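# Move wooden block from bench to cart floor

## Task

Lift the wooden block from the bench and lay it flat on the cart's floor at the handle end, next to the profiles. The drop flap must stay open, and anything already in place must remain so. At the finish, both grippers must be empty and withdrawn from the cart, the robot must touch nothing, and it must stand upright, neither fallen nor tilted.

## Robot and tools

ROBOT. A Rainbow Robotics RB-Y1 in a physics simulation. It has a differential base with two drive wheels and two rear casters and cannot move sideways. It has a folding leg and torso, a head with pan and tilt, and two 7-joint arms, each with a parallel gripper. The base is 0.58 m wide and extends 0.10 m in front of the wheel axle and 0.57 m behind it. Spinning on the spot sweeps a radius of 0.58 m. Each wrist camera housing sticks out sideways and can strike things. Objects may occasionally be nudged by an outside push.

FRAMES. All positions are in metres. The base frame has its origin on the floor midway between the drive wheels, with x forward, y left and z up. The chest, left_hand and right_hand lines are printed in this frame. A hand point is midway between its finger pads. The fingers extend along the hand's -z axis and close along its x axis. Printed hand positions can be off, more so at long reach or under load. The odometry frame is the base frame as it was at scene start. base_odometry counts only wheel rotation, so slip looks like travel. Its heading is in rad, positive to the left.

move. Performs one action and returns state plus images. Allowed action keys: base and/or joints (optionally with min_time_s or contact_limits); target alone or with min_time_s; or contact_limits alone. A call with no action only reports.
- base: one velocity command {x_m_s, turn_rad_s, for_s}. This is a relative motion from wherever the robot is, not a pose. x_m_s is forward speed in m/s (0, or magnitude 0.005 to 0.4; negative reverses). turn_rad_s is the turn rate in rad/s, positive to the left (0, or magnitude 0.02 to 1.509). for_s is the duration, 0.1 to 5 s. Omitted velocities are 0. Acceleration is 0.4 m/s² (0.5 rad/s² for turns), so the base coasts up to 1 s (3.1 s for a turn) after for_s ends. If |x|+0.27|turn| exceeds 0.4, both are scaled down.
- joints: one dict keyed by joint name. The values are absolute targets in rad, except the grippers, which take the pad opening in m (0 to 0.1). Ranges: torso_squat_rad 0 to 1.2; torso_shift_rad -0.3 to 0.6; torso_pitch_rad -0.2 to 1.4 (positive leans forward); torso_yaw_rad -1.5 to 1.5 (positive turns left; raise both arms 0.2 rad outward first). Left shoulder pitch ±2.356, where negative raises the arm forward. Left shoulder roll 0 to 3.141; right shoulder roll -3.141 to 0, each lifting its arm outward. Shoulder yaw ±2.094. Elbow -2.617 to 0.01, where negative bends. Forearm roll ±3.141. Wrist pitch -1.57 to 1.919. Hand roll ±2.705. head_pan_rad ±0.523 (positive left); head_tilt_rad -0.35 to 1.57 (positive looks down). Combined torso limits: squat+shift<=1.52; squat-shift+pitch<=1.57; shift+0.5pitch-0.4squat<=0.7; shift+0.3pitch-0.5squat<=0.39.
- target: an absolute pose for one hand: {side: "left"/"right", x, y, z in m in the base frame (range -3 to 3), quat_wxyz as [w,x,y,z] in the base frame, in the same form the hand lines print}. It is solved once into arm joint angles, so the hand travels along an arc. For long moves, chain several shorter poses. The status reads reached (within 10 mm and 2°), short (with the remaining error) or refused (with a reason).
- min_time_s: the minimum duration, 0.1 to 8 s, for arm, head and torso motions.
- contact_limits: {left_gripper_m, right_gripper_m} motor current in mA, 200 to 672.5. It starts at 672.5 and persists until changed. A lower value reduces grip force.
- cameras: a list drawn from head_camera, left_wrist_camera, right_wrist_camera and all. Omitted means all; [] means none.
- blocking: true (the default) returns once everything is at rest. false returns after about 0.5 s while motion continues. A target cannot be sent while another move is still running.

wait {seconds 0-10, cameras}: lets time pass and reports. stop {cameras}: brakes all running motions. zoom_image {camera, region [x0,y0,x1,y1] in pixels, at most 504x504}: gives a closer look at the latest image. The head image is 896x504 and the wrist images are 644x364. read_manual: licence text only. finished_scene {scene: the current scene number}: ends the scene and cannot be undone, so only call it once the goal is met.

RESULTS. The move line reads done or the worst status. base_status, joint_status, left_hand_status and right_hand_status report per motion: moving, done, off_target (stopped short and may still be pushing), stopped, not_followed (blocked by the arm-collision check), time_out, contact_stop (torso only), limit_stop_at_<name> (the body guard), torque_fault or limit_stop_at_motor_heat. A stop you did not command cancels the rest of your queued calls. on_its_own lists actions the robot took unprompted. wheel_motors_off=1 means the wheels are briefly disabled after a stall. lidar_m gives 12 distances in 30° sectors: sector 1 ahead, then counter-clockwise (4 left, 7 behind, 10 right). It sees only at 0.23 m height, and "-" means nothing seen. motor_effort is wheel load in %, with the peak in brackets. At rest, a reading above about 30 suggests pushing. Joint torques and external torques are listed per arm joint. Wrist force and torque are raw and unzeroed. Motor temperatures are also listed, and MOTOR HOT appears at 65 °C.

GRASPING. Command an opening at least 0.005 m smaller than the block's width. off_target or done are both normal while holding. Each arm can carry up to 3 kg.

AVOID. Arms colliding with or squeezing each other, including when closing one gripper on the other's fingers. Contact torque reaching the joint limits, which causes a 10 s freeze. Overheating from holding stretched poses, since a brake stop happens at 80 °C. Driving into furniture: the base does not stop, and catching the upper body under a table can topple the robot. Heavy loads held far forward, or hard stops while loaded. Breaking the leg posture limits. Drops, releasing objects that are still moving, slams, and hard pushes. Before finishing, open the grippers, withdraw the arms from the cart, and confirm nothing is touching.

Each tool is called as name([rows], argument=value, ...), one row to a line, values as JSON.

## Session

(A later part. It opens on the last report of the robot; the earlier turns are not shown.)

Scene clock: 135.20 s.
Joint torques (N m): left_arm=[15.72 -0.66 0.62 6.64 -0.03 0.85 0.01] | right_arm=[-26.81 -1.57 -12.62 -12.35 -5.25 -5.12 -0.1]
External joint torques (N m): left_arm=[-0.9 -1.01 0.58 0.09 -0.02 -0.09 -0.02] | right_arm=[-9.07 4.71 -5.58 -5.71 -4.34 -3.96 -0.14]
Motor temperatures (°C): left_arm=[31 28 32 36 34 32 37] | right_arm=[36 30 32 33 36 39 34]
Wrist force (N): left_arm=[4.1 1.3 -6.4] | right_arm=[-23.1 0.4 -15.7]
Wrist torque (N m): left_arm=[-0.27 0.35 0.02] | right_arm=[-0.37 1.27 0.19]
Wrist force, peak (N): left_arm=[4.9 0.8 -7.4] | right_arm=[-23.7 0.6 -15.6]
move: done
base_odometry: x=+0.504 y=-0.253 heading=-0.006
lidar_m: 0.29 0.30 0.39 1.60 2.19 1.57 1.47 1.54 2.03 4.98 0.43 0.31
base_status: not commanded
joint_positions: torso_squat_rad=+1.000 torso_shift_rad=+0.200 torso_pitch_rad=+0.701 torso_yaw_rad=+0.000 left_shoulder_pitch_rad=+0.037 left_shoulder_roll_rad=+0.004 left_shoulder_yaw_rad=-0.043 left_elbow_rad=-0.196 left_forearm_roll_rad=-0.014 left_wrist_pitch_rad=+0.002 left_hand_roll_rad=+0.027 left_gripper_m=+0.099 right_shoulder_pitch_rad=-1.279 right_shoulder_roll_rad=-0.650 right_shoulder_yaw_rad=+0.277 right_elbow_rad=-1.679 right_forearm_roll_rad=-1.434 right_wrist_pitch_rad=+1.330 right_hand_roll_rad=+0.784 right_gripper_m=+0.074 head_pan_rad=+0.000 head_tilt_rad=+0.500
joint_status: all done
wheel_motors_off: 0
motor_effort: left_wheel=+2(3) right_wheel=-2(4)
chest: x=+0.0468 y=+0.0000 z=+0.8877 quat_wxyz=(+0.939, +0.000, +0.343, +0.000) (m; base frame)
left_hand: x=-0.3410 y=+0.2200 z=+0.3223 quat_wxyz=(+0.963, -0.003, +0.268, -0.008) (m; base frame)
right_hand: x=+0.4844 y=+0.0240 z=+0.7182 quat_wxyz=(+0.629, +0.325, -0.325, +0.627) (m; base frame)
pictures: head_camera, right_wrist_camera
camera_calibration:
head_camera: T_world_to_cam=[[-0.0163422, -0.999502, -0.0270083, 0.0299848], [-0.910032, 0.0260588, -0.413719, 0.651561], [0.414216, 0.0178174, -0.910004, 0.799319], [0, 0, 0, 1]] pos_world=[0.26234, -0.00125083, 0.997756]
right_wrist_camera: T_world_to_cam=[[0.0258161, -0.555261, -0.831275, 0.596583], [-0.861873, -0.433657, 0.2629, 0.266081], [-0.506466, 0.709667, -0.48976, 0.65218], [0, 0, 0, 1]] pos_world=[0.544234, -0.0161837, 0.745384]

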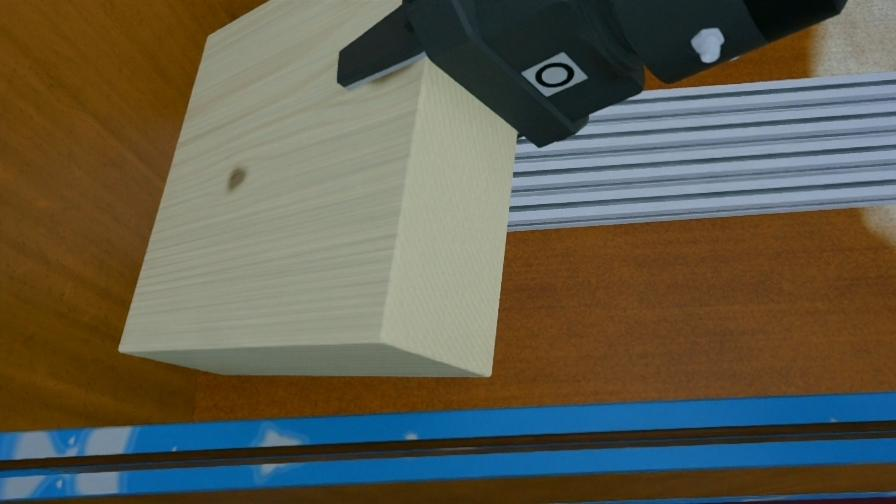

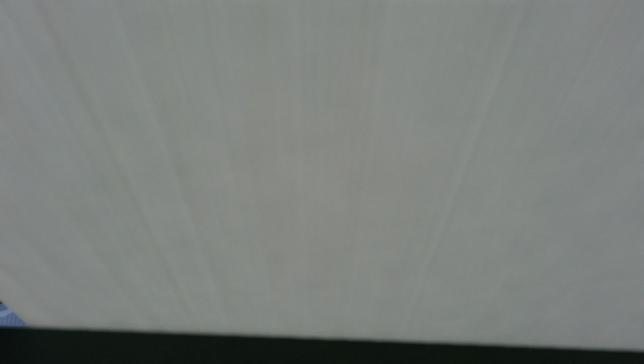

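move(target={"side":"right","x":0.51,"y":0.04,"z":0.58,"quat_wxyz":[0.6272,0.3265,-0.3265,0.6272]}, min_time_s=1.5, cameras=["head_camera"])

move(target={"side":"right","x":0.51,"y":0.045,"z":0.47,"quat_wxyz":[0.6272,0.3265,-0.3265,0.6272]}, min_time_s=1.5, cameras=["head_camera"])

Scene clock: 143.03 s.
Joint torques (N m): left_arm=[15.39 -0.74 0.84 6.49 -0.02 0.73 0] | right_arm=[-27.88 -0.86 -9.85 -15.39 -6.52 -1.88 -0.13]
External joint torques (N m): left_arm=[-1.23 -1.09 0.79 -0.06 -0.01 -0.2 -0.02] | right_arm=[-9.4 3.94 -4.66 -7.5 -5.31 -1.35 -0.17]
Motor temperatures (°C): left_arm=[31 28 32 36 34 32 37] | right_arm=[36 30 32 33 36 38 34]
Wrist force (N): left_arm=[4.5 1.4 -7.1] | right_arm=[-22.9 0.0 -15.9]
Wrist torque (N m): left_arm=[-0.27 0.42 0.01] | right_arm=[-0.26 1.33 0.19]
Wrist force, peak (N): left_arm=[5.2 0.8 -7.6] | right_arm=[-24.0 1.0 -16.7]
move: done
base_odometry: x=+0.504 y=-0.253 heading=-0.006
lidar_m: 0.28 0.28 0.39 1.60 2.20 1.57 1.48 1.54 2.03 4.97 0.43 0.30
base_status: not commanded
joint_positions: torso_squat_rad=+1.000 torso_shift_rad=+0.200 torso_pitch_rad=+0.701 torso_yaw_rad=+0.000 left_shoulder_pitch_rad=+0.037 left_shoulder_roll_rad=+0.004 left_shoulder_yaw_rad=-0.043 left_elbow_rad=-0.196 left_forearm_roll_rad=-0.014 left_wrist_pitch_rad=+0.002 left_hand_roll_rad=+0.027 left_gripper_m=+0.099 right_shoulder_pitch_rad=-1.265 right_shoulder_roll_rad=-0.467 right_shoulder_yaw_rad=+0.348 right_elbow_rad=-1.158 right_forearm_roll_rad=-1.421 right_wrist_pitch_rad=+1.159 right_hand_roll_rad=+1.265 right_gripper_m=+0.074 head_pan_rad=+0.000 head_tilt_rad=+0.500
joint_status: all done
wheel_motors_off: 0
motor_effort: left_wheel=+2(3) right_wheel=-3(4)
chest: x=+0.0468 y=+0.0001 z=+0.8877 quat_wxyz=(+0.939, +0.000, +0.343, +0.000) (m; base frame)
left_hand: x=-0.3410 y=+0.2200 z=+0.3223 quat_wxyz=(+0.963, -0.003, +0.268, -0.008) (m; base frame)
right_hand: x=+0.5091 y=+0.0388 z=+0.5781 quat_wxyz=(+0.629, +0.325, -0.325, +0.627) (m; base frame)
right_hand_status: reached (checked arc, planned for 1.5 s): 2 mm and 0.3 deg off.
pictures: head_camera
camera_calibration:
head_camera: T_world_to_cam=[[-0.0162507, -0.999504, -0.0269684, 0.0299206], [-0.910033, 0.025959, -0.413723, 0.651565], [0.414218, 0.0178189, -0.910003, 0.799318], [0, 0, 0, 1]] pos_world=[0.262341, -0.00125113, 0.997756]

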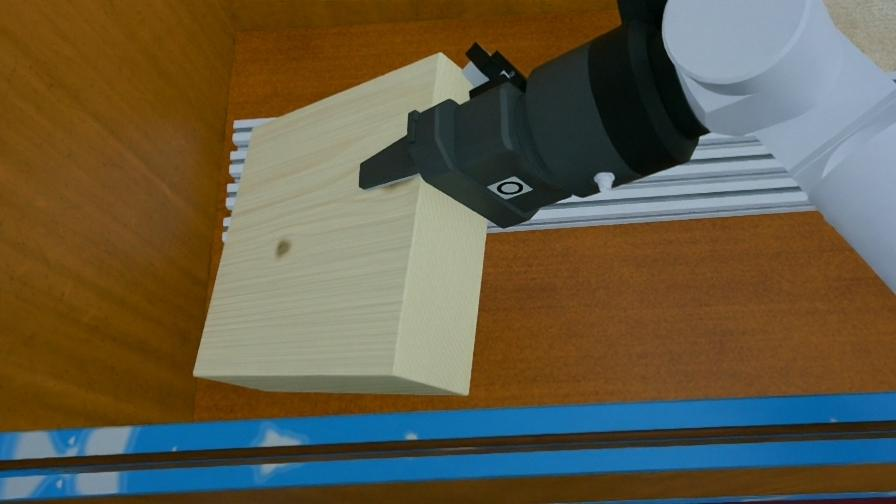

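Scene clock: 145.07 s.
Joint torques (N m): left_arm=[15.43 -0.64 0.79 6.43 0.02 0.79 -0.05] | right_arm=[-29.4 -1.31 -6.89 -13.02 -5.99 2.88 -0.54]
External joint torques (N m): left_arm=[-1.19 -0.99 0.75 -0.12 0.03 -0.14 -0.08] | right_arm=[-9.77 2.37 -5.12 -6.67 -4.84 2.41 -0.59]
Motor temperatures (°C): left_arm=[31 28 32 36 34 32 37] | right_arm=[36 30 32 33 36 38 34]
Wrist force (N): left_arm=[4.0 1.6 -7.0] | right_arm=[-22.3 0.4 -15.2]
Wrist torque (N m): left_arm=[-0.29 0.33 0.05] | right_arm=[-0.34 1.17 0.17]
Wrist force, peak (N): left_arm=[4.9 1.6 -7.3] | right_arm=[-29.2 2.8 -14.6]
move: short
base_odometry: x=+0.504 y=-0.253 heading=-0.006
lidar_m: 0.28 0.30 0.40 1.60 2.21 1.57 1.48 1.55 2.05 4.98 0.44 0.30
base_status: not commanded
joint_positions: torso_squat_rad=+1.000 torso_shift_rad=+0.200 torso_pitch_rad=+0.701 torso_yaw_rad=+0.000 left_shoulder_pitch_rad=+0.037 left_shoulder_roll_rad=+0.004 left_shoulder_yaw_rad=-0.043 left_elbow_rad=-0.196 left_forearm_roll_rad=-0.014 left_wrist_pitch_rad=+0.002 left_hand_roll_rad=+0.027 left_gripper_m=+0.099 right_shoulder_pitch_rad=-1.491 right_shoulder_roll_rad=-0.243 right_shoulder_yaw_rad=+0.264 right_elbow_rad=-0.265 right_forearm_roll_rad=-1.561 right_wrist_pitch_rad=+1.021 right_hand_roll_rad=+1.937 right_gripper_m=+0.074 head_pan_rad=+0.000 head_tilt_rad=+0.500
joint_status: all done
wheel_motors_off: 0
motor_effort: left_wheel=+3(5) right_wheel=-3(5)
chest: x=+0.0468 y=+0.0001 z=+0.8877 quat_wxyz=(+0.939, +0.000, +0.343, +0.000) (m; base frame)
left_hand: x=-0.3410 y=+0.2200 z=+0.3223 quat_wxyz=(+0.963, -0.003, +0.268, -0.008) (m; base frame)
right_hand: x=+0.5083 y=+0.0436 z=+0.4685 quat_wxyz=(+0.636, +0.311, -0.329, +0.625) (m; base frame)
right_hand_status: short (checked arc, as near as the solve gets, planned for 1.5 s): 3 mm and 2.1 deg off. The place is met; only the turn is off.
pictures: head_camera
camera_calibration:
head_camera: T_world_to_cam=[[-0.0162917, -0.999506, -0.0268784, 0.0298418], [-0.909994, 0.0259607, -0.413808, 0.651641], [0.414302, 0.0177175, -0.909967, 0.799259], [0, 0, 0, 1]] pos_world=[0.26234, -0.00125087, 0.997756]

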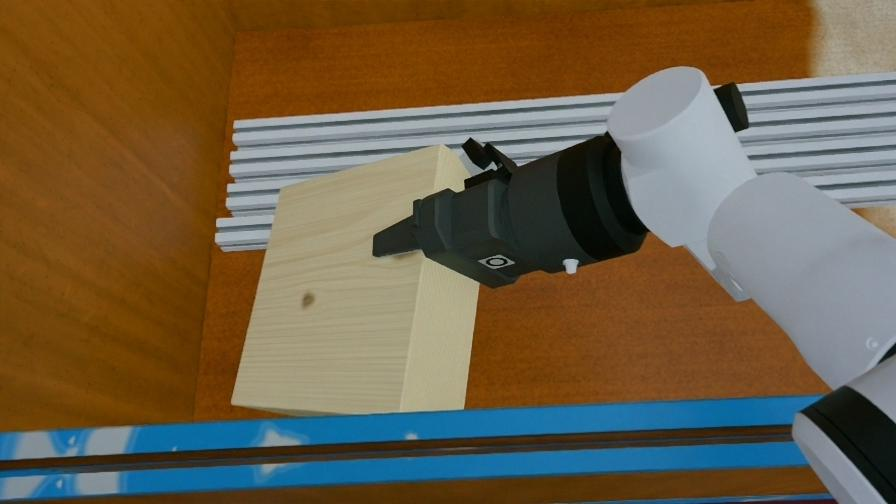

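move(target={"side":"right","x":0.49,"y":0.04,"z":0.62,"quat_wxyz":[0.5649,0.3560,-0.2940,0.6839]}, min_time_s=1.5, cameras=[])

move(joints={"torso_squat_rad":1.1,"torso_shift_rad":0.36,"torso_pitch_rad":0.82,"head_tilt_rad":0.3}, min_time_s=2, cameras=["head_camera"])

move(target={"side":"right","x":0.50,"y":0.04,"z":0.50,"quat_wxyz":[0.5649,0.3560,-0.2940,0.6839]}, min_time_s=2, cameras=["head_camera"])

Scene clock: 157.50 s.
Joint torques (N m): left_arm=[15.82 -0.67 0.7 6.63 -0.12 0.81 0.01] | right_arm=[-28.82 -1.71 -10.18 -14.44 -7.26 -1.46 0.02]
External joint torques (N m): left_arm=[-0.8 -1.02 0.66 0.08 -0.11 -0.13 -0.01] | right_arm=[-9.53 3.39 -4.85 -6.81 -5.9 -1.01 -0.02]
Motor temperatures (°C): left_arm=[31 28 32 36 34 32 37] | right_arm=[36 30 32 33 37 38 34]
Wrist force (N): left_arm=[4.6 1.2 -6.5] | right_arm=[-23.4 0.0 -15.0]
Wrist torque (N m): left_arm=[-0.25 0.40 0.10] | right_arm=[-0.43 1.33 0.19]
Wrist force, peak (N): left_arm=[4.9 0.7 -7.6] | right_arm=[-29.9 3.1 -14.5]
move: done
base_odometry: x=+0.504 y=-0.253 heading=-0.006
lidar_m: 0.29 0.30 0.41 1.60 2.20 1.55 1.48 1.55 2.04 4.97 0.44 0.30
base_status: not commanded
joint_positions: torso_squat_rad=+1.000 torso_shift_rad=+0.200 torso_pitch_rad=+0.701 torso_yaw_rad=+0.000 left_shoulder_pitch_rad=+0.037 left_shoulder_roll_rad=+0.004 left_shoulder_yaw_rad=-0.043 left_elbow_rad=-0.196 left_forearm_roll_rad=-0.014 left_wrist_pitch_rad=+0.002 left_hand_roll_rad=+0.027 left_gripper_m=+0.099 right_shoulder_pitch_rad=-1.337 right_shoulder_roll_rad=-0.478 right_shoulder_yaw_rad=+0.314 right_elbow_rad=-1.179 right_forearm_roll_rad=-1.462 right_wrist_pitch_rad=+1.375 right_hand_roll_rad=+1.310 right_gripper_m=+0.074 head_pan_rad=+0.000 head_tilt_rad=+0.500
joint_status: all done
wheel_motors_off: 0
motor_effort: left_wheel=+2(4) right_wheel=-3(5)
chest: x=+0.0468 y=+0.0001 z=+0.8877 quat_wxyz=(+0.939, +0.000, +0.343, +0.000) (m; base frame)
left_hand: x=-0.3410 y=+0.2200 z=+0.3223 quat_wxyz=(+0.963, -0.003, +0.268, -0.008) (m; base frame)
right_hand: x=+0.4894 y=+0.0390 z=+0.6184 quat_wxyz=(+0.565, +0.357, -0.292, +0.684) (m; base frame)
right_hand_status: reached (checked arc, planned for 1.5 s): 2 mm and 0.3 deg off.
pictures: none
No camera images: "cameras" was empty.

Scene clock: 159.80 s.
Joint torques (N m): left_arm=[16.69 -0.4 0.59 7.16 -0.05 0.89 -0.03] | right_arm=[-2.96 9.27 -6.25 -12.31 -7.33 -0.85 -0.15]
External joint torques (N m): left_arm=[-1.57 -0.65 0.56 -0.04 -0.04 -0.18 -0.06] | right_arm=[15.32 14.04 -1.22 -4.62 -5.93 -0.53 -0.2]
Motor temperatures (°C): left_arm=[31 28 32 36 34 32 37] | right_arm=[36 30 32 33 37 38 34]
Wrist force (N): left_arm=[5.1 1.1 -6.9] | right_arm=[-22.6 -1.9 -14.5]
Wrist torque (N m): left_arm=[-0.23 0.41 0.08] | right_arm=[-0.47 1.36 0.18]
Wrist force, peak (N): left_arm=[5.7 -0.1 -8.3] | right_arm=[-26.4 -1.0 -23.7]
move: contact_stop
base_odometry: x=+0.504 y=-0.253 heading=-0.005
lidar_m: 0.28 0.30 0.40 1.61 2.22 1.55 1.48 1.54 2.04 5.00 0.44 0.30
base_status: not commanded
joint_positions: torso_squat_rad=+1.079 torso_shift_rad=+0.320 torso_pitch_rad=+0.779 torso_yaw_rad=-0.003 left_shoulder_pitch_rad=+0.037 left_shoulder_roll_rad=+0.004 left_shoulder_yaw_rad=-0.043 left_elbow_rad=-0.196 left_forearm_roll_rad=-0.014 left_wrist_pitch_rad=+0.002 left_hand_roll_rad=+0.027 left_gripper_m=+0.099 right_shoulder_pitch_rad=-1.344 right_shoulder_roll_rad=-0.481 right_shoulder_yaw_rad=+0.313 right_elbow_rad=-1.179 right_forearm_roll_rad=-1.462 right_wrist_pitch_rad=+1.375 right_hand_roll_rad=+1.310 right_gripper_m=+0.074 head_pan_rad=+0.000 head_tilt_rad=+0.300
joint_status: torso_squat_rad contact_stop (moved +0.079 of +0.100); torso_shift_rad contact_stop (moved +0.119 of +0.160); torso_pitch_rad contact_stop (moved +0.078 of +0.119); the others done
wheel_motors_off: 0
on_its_own: torso_squat_rad is held at +1.079, not at your +1.100, since a contact_stop; torso_shift_rad is held at +0.321, not at your +0.360, since a contact_stop; torso_pitch_rad is held at +0.783, not at your +0.820, since a contact_stop
motor_effort: left_wheel=+8(42) right_wheel=-5(30)
chest: x=+0.0932 y=+0.0006 z=+0.8144 quat_wxyz=(+0.925, -0.001, +0.380, -0.002) (m; base frame)
left_hand: x=-0.3371 y=+0.2195 z=+0.2802 quat_wxyz=(+0.952, -0.005, +0.305, -0.009) (m; base frame)
right_hand: x=+0.5162 y=+0.0374 z=+0.5140 quat_wxyz=(+0.576, +0.380, -0.271, +0.671) (m; base frame)
pictures: head_camera
camera_calibration:
head_camera: T_world_to_cam=[[-0.0147618, -0.999576, -0.0251148, 0.0271573], [-0.85284, 0.0256988, -0.521539, 0.755347], [0.521963, 0.0137201, -0.852858, 0.617771], [0, 0, 0, 1]] pos_world=[0.322138, -0.000741573, 0.921495]

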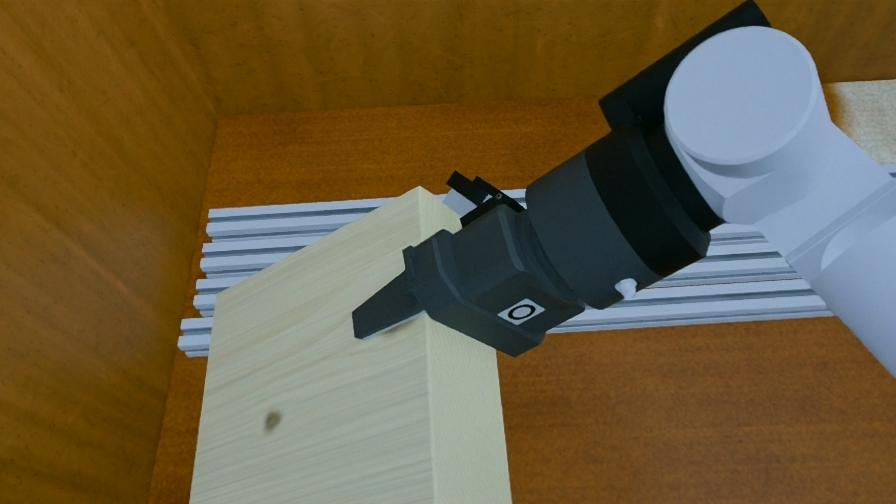

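not run: a stop that you did not command came earlier in this reply.

move(joints={"torso_squat_rad":0.95,"torso_shift_rad":0.25,"torso_pitch_rad":0.82,"head_tilt_rad":0.35}, cameras=[])

move(target={"side":"right","x":0.50,"y":0.04,"z":0.50,"quat_wxyz":[0.5649,0.3560,-0.2940,0.6839]}, min_time_s=2, cameras=["head_camera"])

Scene clock: 163.83 s.
Joint torques (N m): left_arm=[17.46 -0.61 0.78 7.5 -0.01 1.03 -0.01] | right_arm=[-24.56 0.89 -8.6 -14.25 -7.5 -0.06 -0.1]
External joint torques (N m): left_arm=[-1.66 -0.92 0.74 -0.04 0.01 -0.12 -0.05] | right_arm=[-7 5.29 -3.83 -6.52 -6.06 0.18 -0.14]
Motor temperatures (°C): left_arm=[31 28 32 36 34 32 37] | right_arm=[36 30 32 33 37 37 34]
Wrist force (N): left_arm=[4.9 1.0 -6.5] | right_arm=[-23.1 -4.3 -14.3]
Wrist torque (N m): left_arm=[-0.22 0.42 0.08] | right_arm=[-0.84 1.21 0.19]
Wrist force, peak (N): left_arm=[5.5 1.6 -7.3] | right_arm=[-26.9 0.0 -17.0]
move: done
base_odometry: x=+0.504 y=-0.253 heading=-0.006
lidar_m: 0.29 0.29 0.41 1.61 2.21 1.56 1.47 1.54 2.03 5.01 0.45 0.31
base_status: not commanded
joint_positions: torso_squat_rad=+0.950 torso_shift_rad=+0.250 torso_pitch_rad=+0.821 torso_yaw_rad=-0.003 left_shoulder_pitch_rad=+0.037 left_shoulder_roll_rad=+0.004 left_shoulder_yaw_rad=-0.043 left_elbow_rad=-0.196 left_forearm_roll_rad=-0.014 left_wrist_pitch_rad=+0.002 left_hand_roll_rad=+0.027 left_gripper_m=+0.099 right_shoulder_pitch_rad=-1.338 right_shoulder_roll_rad=-0.478 right_shoulder_yaw_rad=+0.314 right_elbow_rad=-1.179 right_forearm_roll_rad=-1.462 right_wrist_pitch_rad=+1.375 right_hand_roll_rad=+1.310 right_gripper_m=+0.074 head_pan_rad=+0.000 head_tilt_rad=+0.350
joint_status: all done
wheel_motors_off: 0
motor_effort: left_wheel=+6(10) right_wheel=-5(7)
chest: x=+0.0993 y=+0.0001 z=+0.8859 quat_wxyz=(+0.917, -0.001, +0.399, -0.001) (m; base frame)
left_hand: x=-0.3531 y=+0.2198 z=+0.3706 quat_wxyz=(+0.946, -0.005, +0.325, -0.009) (m; base frame)
right_hand: x=+0.5069 y=+0.0375 z=+0.5657 quat_wxyz=(+0.583, +0.396, -0.258, +0.661) (m; base frame)
pictures: none
No camera images: "cameras" was empty.

Scene clock: 166.17 s.
Joint torques (N m): left_arm=[17.44 -0.76 0.63 7.39 -0.15 0.93 -0.03] | right_arm=[-23.77 2.42 -6.98 -14.3 -6.98 0.34 -0.09]
External joint torques (N m): left_arm=[-1.67 -1.07 0.59 -0.14 -0.13 -0.21 -0.06] | right_arm=[-7.29 5.93 -3.09 -6.61 -5.63 0.38 -0.13]
Motor temperatures (°C): left_arm=[31 28 32 36 34 32 37] | right_arm=[36 30 32 33 37 37 34]
Wrist force (N): left_arm=[5.0 0.9 -6.1] | right_arm=[-23.6 0.1 -15.2]
Wrist torque (N m): left_arm=[-0.25 0.43 0.07] | right_arm=[-0.35 1.25 0.19]
Wrist force, peak (N): left_arm=[5.3 1.1 -7.1] | right_arm=[-23.9 -0.9 -15.5]
move: done
base_odometry: x=+0.504 y=-0.253 heading=-0.006
lidar_m: 0.28 0.29 0.40 1.62 2.20 1.57 1.48 1.54 2.04 5.00 0.44 0.31
base_status: not commanded
joint_positions: torso_squat_rad=+0.950 torso_shift_rad=+0.250 torso_pitch_rad=+0.821 torso_yaw_rad=-0.003 left_shoulder_pitch_rad=+0.037 left_shoulder_roll_rad=+0.004 left_shoulder_yaw_rad=-0.043 left_elbow_rad=-0.196 left_forearm_roll_rad=-0.014 left_wrist_pitch_rad=+0.002 left_hand_roll_rad=+0.027 left_gripper_m=+0.099 right_shoulder_pitch_rad=-1.281 right_shoulder_roll_rad=-0.414 right_shoulder_yaw_rad=+0.332 right_elbow_rad=-1.028 right_forearm_roll_rad=-1.417 right_wrist_pitch_rad=+1.229 right_hand_roll_rad=+1.579 right_gripper_m=+0.074 head_pan_rad=+0.000 head_tilt_rad=+0.350
joint_status: all done
wheel_motors_off: 0
motor_effort: left_wheel=+5(6) right_wheel=-4(7)
chest: x=+0.0993 y=+0.0001 z=+0.8859 quat_wxyz=(+0.917, -0.001, +0.399, -0.001) (m; base frame)
left_hand: x=-0.3531 y=+0.2198 z=+0.3706 quat_wxyz=(+0.946, -0.005, +0.325, -0.009) (m; base frame)
right_hand: x=+0.4995 y=+0.0386 z=+0.4984 quat_wxyz=(+0.566, +0.355, -0.292, +0.684) (m; base frame)
right_hand_status: reached (checked arc, planned for 2.0 s): 2 mm and 0.3 deg off.
pictures: head_camera
camera_calibration:
head_camera: T_world_to_cam=[[-0.0171763, -0.99953, -0.0253943, 0.029227], [-0.897137, 0.0266196, -0.44095, 0.729193], [0.441418, 0.0152083, -0.897173, 0.73282], [0, 0, 0, 1]] pos_world=[0.331208, -0.00134258, 0.979745]

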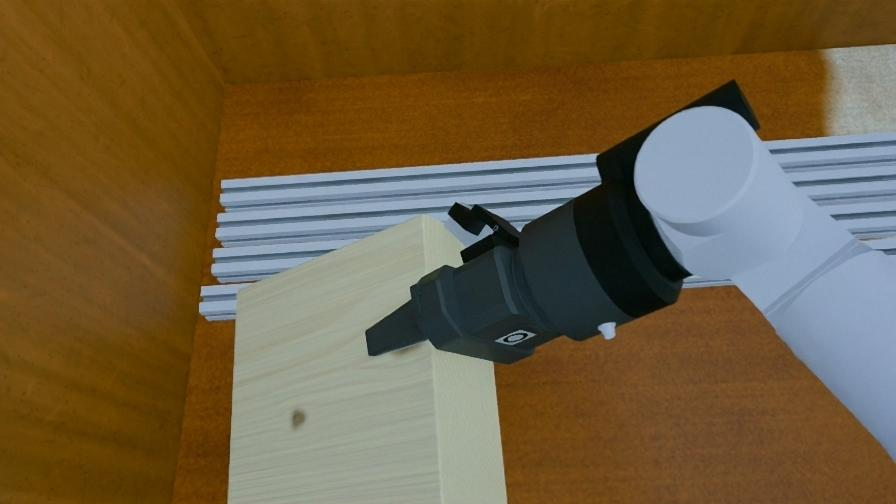

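move(joints={"torso_squat_rad":1.0,"torso_shift_rad":0.35,"torso_pitch_rad":0.9,"left_shoulder_pitch_rad":0.7,"head_tilt_rad":0.25}, min_time_s=2, cameras=["head_camera"])

move(target={"side":"right","x":0.50,"y":0.05,"z":0.435,"quat_wxyz":[0.5649,0.3560,-0.2940,0.6839]}, min_time_s=2, cameras=["head_camera"])

Scene clock: 181.53 s.
Joint torques (N m): left_arm=[24.64 4.69 1.25 10.34 -0.04 1.75 0.03] | right_arm=[-9.51 6.83 -5.28 -13.06 -7.15 0.78 -0.13]
External joint torques (N m): left_arm=[-2.07 -1.44 0.69 -0.22 -0.04 -0.13 -0.02] | right_arm=[6.25 10.14 -1.57 -5.44 -5.79 0.74 -0.17]
Motor temperatures (°C): left_arm=[31 28 31 36 34 32 37] | right_arm=[36 30 32 33 37 37 34]
Wrist force (N): left_arm=[7.0 0.1 -3.5] | right_arm=[-22.9 -1.1 -15.5]
Wrist torque (N m): left_arm=[-0.19 0.49 0.04] | right_arm=[-0.38 1.35 0.19]
Wrist force, peak (N): left_arm=[5.6 1.7 -7.1] | right_arm=[-29.1 0.4 -14.0]
move: contact_stop
base_odometry: x=+0.504 y=-0.253 heading=-0.005
lidar_m: 0.29 0.30 0.41 1.61 2.22 1.56 1.48 1.55 2.05 5.02 0.44 0.31
base_status: not commanded
joint_positions: torso_squat_rad=+0.988 torso_shift_rad=+0.317 torso_pitch_rad=+0.864 torso_yaw_rad=-0.006 left_shoulder_pitch_rad=+0.700 left_shoulder_roll_rad=+0.004 left_shoulder_yaw_rad=-0.043 left_elbow_rad=-0.196 left_forearm_roll_rad=-0.014 left_wrist_pitch_rad=+0.002 left_hand_roll_rad=+0.027 left_gripper_m=+0.099 right_shoulder_pitch_rad=-1.285 right_shoulder_roll_rad=-0.415 right_shoulder_yaw_rad=+0.332 right_elbow_rad=-1.029 right_forearm_roll_rad=-1.416 right_wrist_pitch_rad=+1.229 right_hand_roll_rad=+1.579 right_gripper_m=+0.074 head_pan_rad=+0.000 head_tilt_rad=+0.250
joint_status: torso_shift_rad contact_stop (moved +0.067 of +0.100); torso_pitch_rad contact_stop (moved +0.043 of +0.079); the others done
wheel_motors_off: 0
on_its_own: torso_shift_rad is held at +0.319, not at your +0.350, since a contact_stop; torso_pitch_rad is held at +0.867, not at your +0.900, since a contact_stop
motor_effort: left_wheel=+8(33) right_wheel=-4(29)
chest: x=+0.1275 y=+0.0005 z=+0.8476 quat_wxyz=(+0.908, -0.002, +0.419, -0.003) (m; base frame)
left_hand: x=-0.5635 y=+0.1850 z=+0.7648 quat_wxyz=(+0.783, +0.047, +0.614, +0.088) (m; base frame)
right_hand: x=+0.5125 y=+0.0368 z=+0.4445 quat_wxyz=(+0.573, +0.367, -0.281, +0.677) (m; base frame)
pictures: head_camera
camera_calibration:
head_camera: T_world_to_cam=[[-0.0175712, -0.999588, -0.0226865, 0.026486], [-0.870416, 0.0264579, -0.491606, 0.77982], [0.492003, 0.0111086, -0.870522, 0.636936], [0, 0, 0, 1]] pos_world=[0.365858, -0.00123271, 0.938432]

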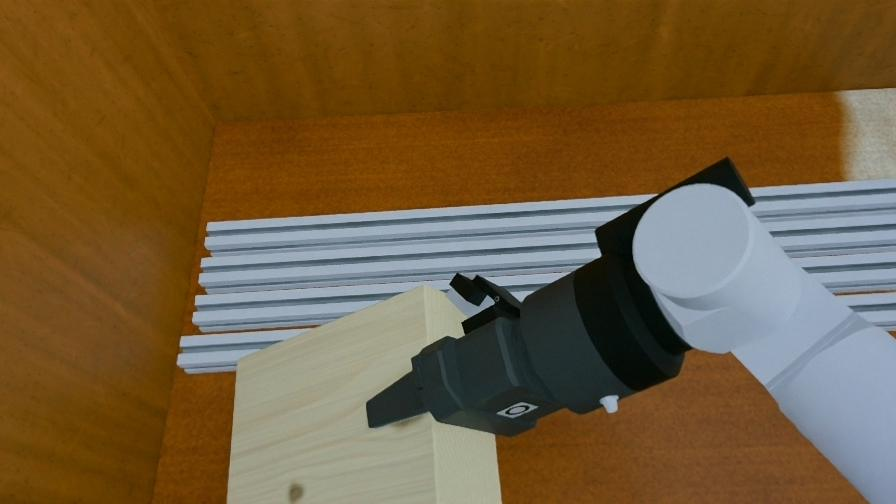

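not run: a stop that you did not command came earlier in this reply.

move(joints={"torso_squat_rad":0.95,"torso_shift_rad":0.29,"torso_pitch_rad":0.87}, cameras=[])

move(target={"side":"right","x":0.50,"y":0.05,"z":0.435,"quat_wxyz":[0.5649,0.3560,-0.2940,0.6839]}, min_time_s=1.5, cameras=["head_camera"])

move(target={"side":"right","x":0.50,"y":0.055,"z":0.39,"quat_wxyz":[0.5217,0.4422,-0.3653,0.6315]}, min_time_s=2, cameras=["head_camera","right_wrist_camera"])

Scene clock: 184.07 s.
Joint torques (N m): left_arm=[24.78 4.77 1.43 10.33 -0.1 1.79 0.13] | right_arm=[-19.77 4.98 -4.78 -14.55 -8.18 5.97 -0.13]
External joint torques (N m): left_arm=[-1.95 -1.42 0.86 -0.24 -0.1 -0.1 0.07] | right_arm=[-4.19 8.19 -1.14 -6.94 -6.82 5.92 -0.17]
Motor temperatures (°C): left_arm=[31 28 31 36 34 32 37] | right_arm=[36 30 32 33 37 37 34]
Wrist force (N): left_arm=[7.2 -0.8 -3.2] | right_arm=[-26.2 -11.7 -14.5]
Wrist torque (N m): left_arm=[-0.14 0.55 0.00] | right_arm=[-2.97 2.07 0.21]
Wrist force, peak (N): left_arm=[7.7 -0.3 -3.2] | right_arm=[-26.7 -12.0 -15.4]
move: done
base_odometry: x=+0.504 y=-0.253 heading=-0.006
lidar_m: 0.29 0.30 0.41 1.61 2.21 1.56 1.48 1.53 2.04 5.01 0.44 0.31
base_status: not commanded
joint_positions: torso_squat_rad=+0.950 torso_shift_rad=+0.290 torso_pitch_rad=+0.871 torso_yaw_rad=-0.006 left_shoulder_pitch_rad=+0.700 left_shoulder_roll_rad=+0.004 left_shoulder_yaw_rad=-0.043 left_elbow_rad=-0.196 left_forearm_roll_rad=-0.014 left_wrist_pitch_rad=+0.002 left_hand_roll_rad=+0.027 left_gripper_m=+0.099 right_shoulder_pitch_rad=-1.282 right_shoulder_roll_rad=-0.415 right_shoulder_yaw_rad=+0.332 right_elbow_rad=-1.028 right_forearm_roll_rad=-1.416 right_wrist_pitch_rad=+1.227 right_hand_roll_rad=+1.579 right_gripper_m=+0.074 head_pan_rad=+0.000 head_tilt_rad=+0.250
joint_status: all done
wheel_motors_off: 0
motor_effort: left_wheel=+2(9) right_wheel=-9(9)
chest: x=+0.1252 y=+0.0001 z=+0.8700 quat_wxyz=(+0.907, -0.001, +0.422, -0.003) (m; base frame)
left_hand: x=-0.5664 y=+0.1847 z=+0.7924 quat_wxyz=(+0.781, +0.048, +0.617, +0.088) (m; base frame)
right_hand: x=+0.5065 y=+0.0367 z=+0.4631 quat_wxyz=(+0.575, +0.370, -0.278, +0.674) (m; base frame)
pictures: none
No camera images: "cameras" was empty.

Scene clock: 185.90 s.
Joint torques (N m): left_arm=[24.7 4.88 1.45 10.43 -0.08 1.78 0] | right_arm=[-9.76 -0.78 5.37 -5.53 4.32 3.38 3.66]
External joint torques (N m): left_arm=[-2.02 -1.31 0.89 -0.14 -0.08 -0.11 -0.06] | right_arm=[5.65 1.45 8.41 1.94 5.62 3.21 3.62]
Motor temperatures (°C): left_arm=[31 28 31 36 34 32 37] | right_arm=[36 30 32 33 37 37 34]
Wrist force (N): left_arm=[7.4 -0.6 -3.0] | right_arm=[0.4 -11.6 1.1]
Wrist torque (N m): left_arm=[-0.14 0.53 0.08] | right_arm=[-1.22 -2.71 -3.57]
Wrist force, peak (N): left_arm=[8.0 0.1 -3.8] | right_arm=[-7.3 -17.6 26.7]
move: done
base_odometry: x=+0.504 y=-0.253 heading=-0.006
lidar_m: 0.28 0.30 0.40 1.60 2.18 1.56 1.46 1.54 2.05 5.02 0.43 0.31
base_status: not commanded
joint_positions: torso_squat_rad=+0.950 torso_shift_rad=+0.290 torso_pitch_rad=+0.870 torso_yaw_rad=-0.005 left_shoulder_pitch_rad=+0.700 left_shoulder_roll_rad=+0.004 left_shoulder_yaw_rad=-0.043 left_elbow_rad=-0.196 left_forearm_roll_rad=-0.014 left_wrist_pitch_rad=+0.002 left_hand_roll_rad=+0.027 left_gripper_m=+0.099 right_shoulder_pitch_rad=-1.289 right_shoulder_roll_rad=-0.355 right_shoulder_yaw_rad=+0.338 right_elbow_rad=-0.913 right_forearm_roll_rad=-1.407 right_wrist_pitch_rad=+1.148 right_hand_roll_rad=+1.711 right_gripper_m=+0.074 head_pan_rad=+0.000 head_tilt_rad=+0.250
joint_status: all done
wheel_motors_off: 0
motor_effort: left_wheel=-2(5) right_wheel=-7(9)
chest: x=+0.1249 y=+0.0000 z=+0.8703 quat_wxyz=(+0.907, -0.001, +0.421, -0.003) (m; base frame)
left_hand: x=-0.5666 y=+0.1847 z=+0.7920 quat_wxyz=(+0.781, +0.048, +0.616, +0.088) (m; base frame)
right_hand: x=+0.5013 y=+0.0503 z=+0.4371 quat_wxyz=(+0.566, +0.355, -0.296, +0.683) (m; base frame)
right_hand_status: reached (checked arc, planned for 1.5 s): 2 mm and 0.3 deg off.
pictures: head_camera
camera_calibration:
head_camera: T_world_to_cam=[[-0.0177113, -0.999554, -0.0240536, 0.0276928], [-0.873424, 0.0271765, -0.486202, 0.784354], [0.486639, 0.0123978, -0.873515, 0.661274], [0, 0, 0, 1]] pos_world=[0.363763, -0.00183382, 0.959653]

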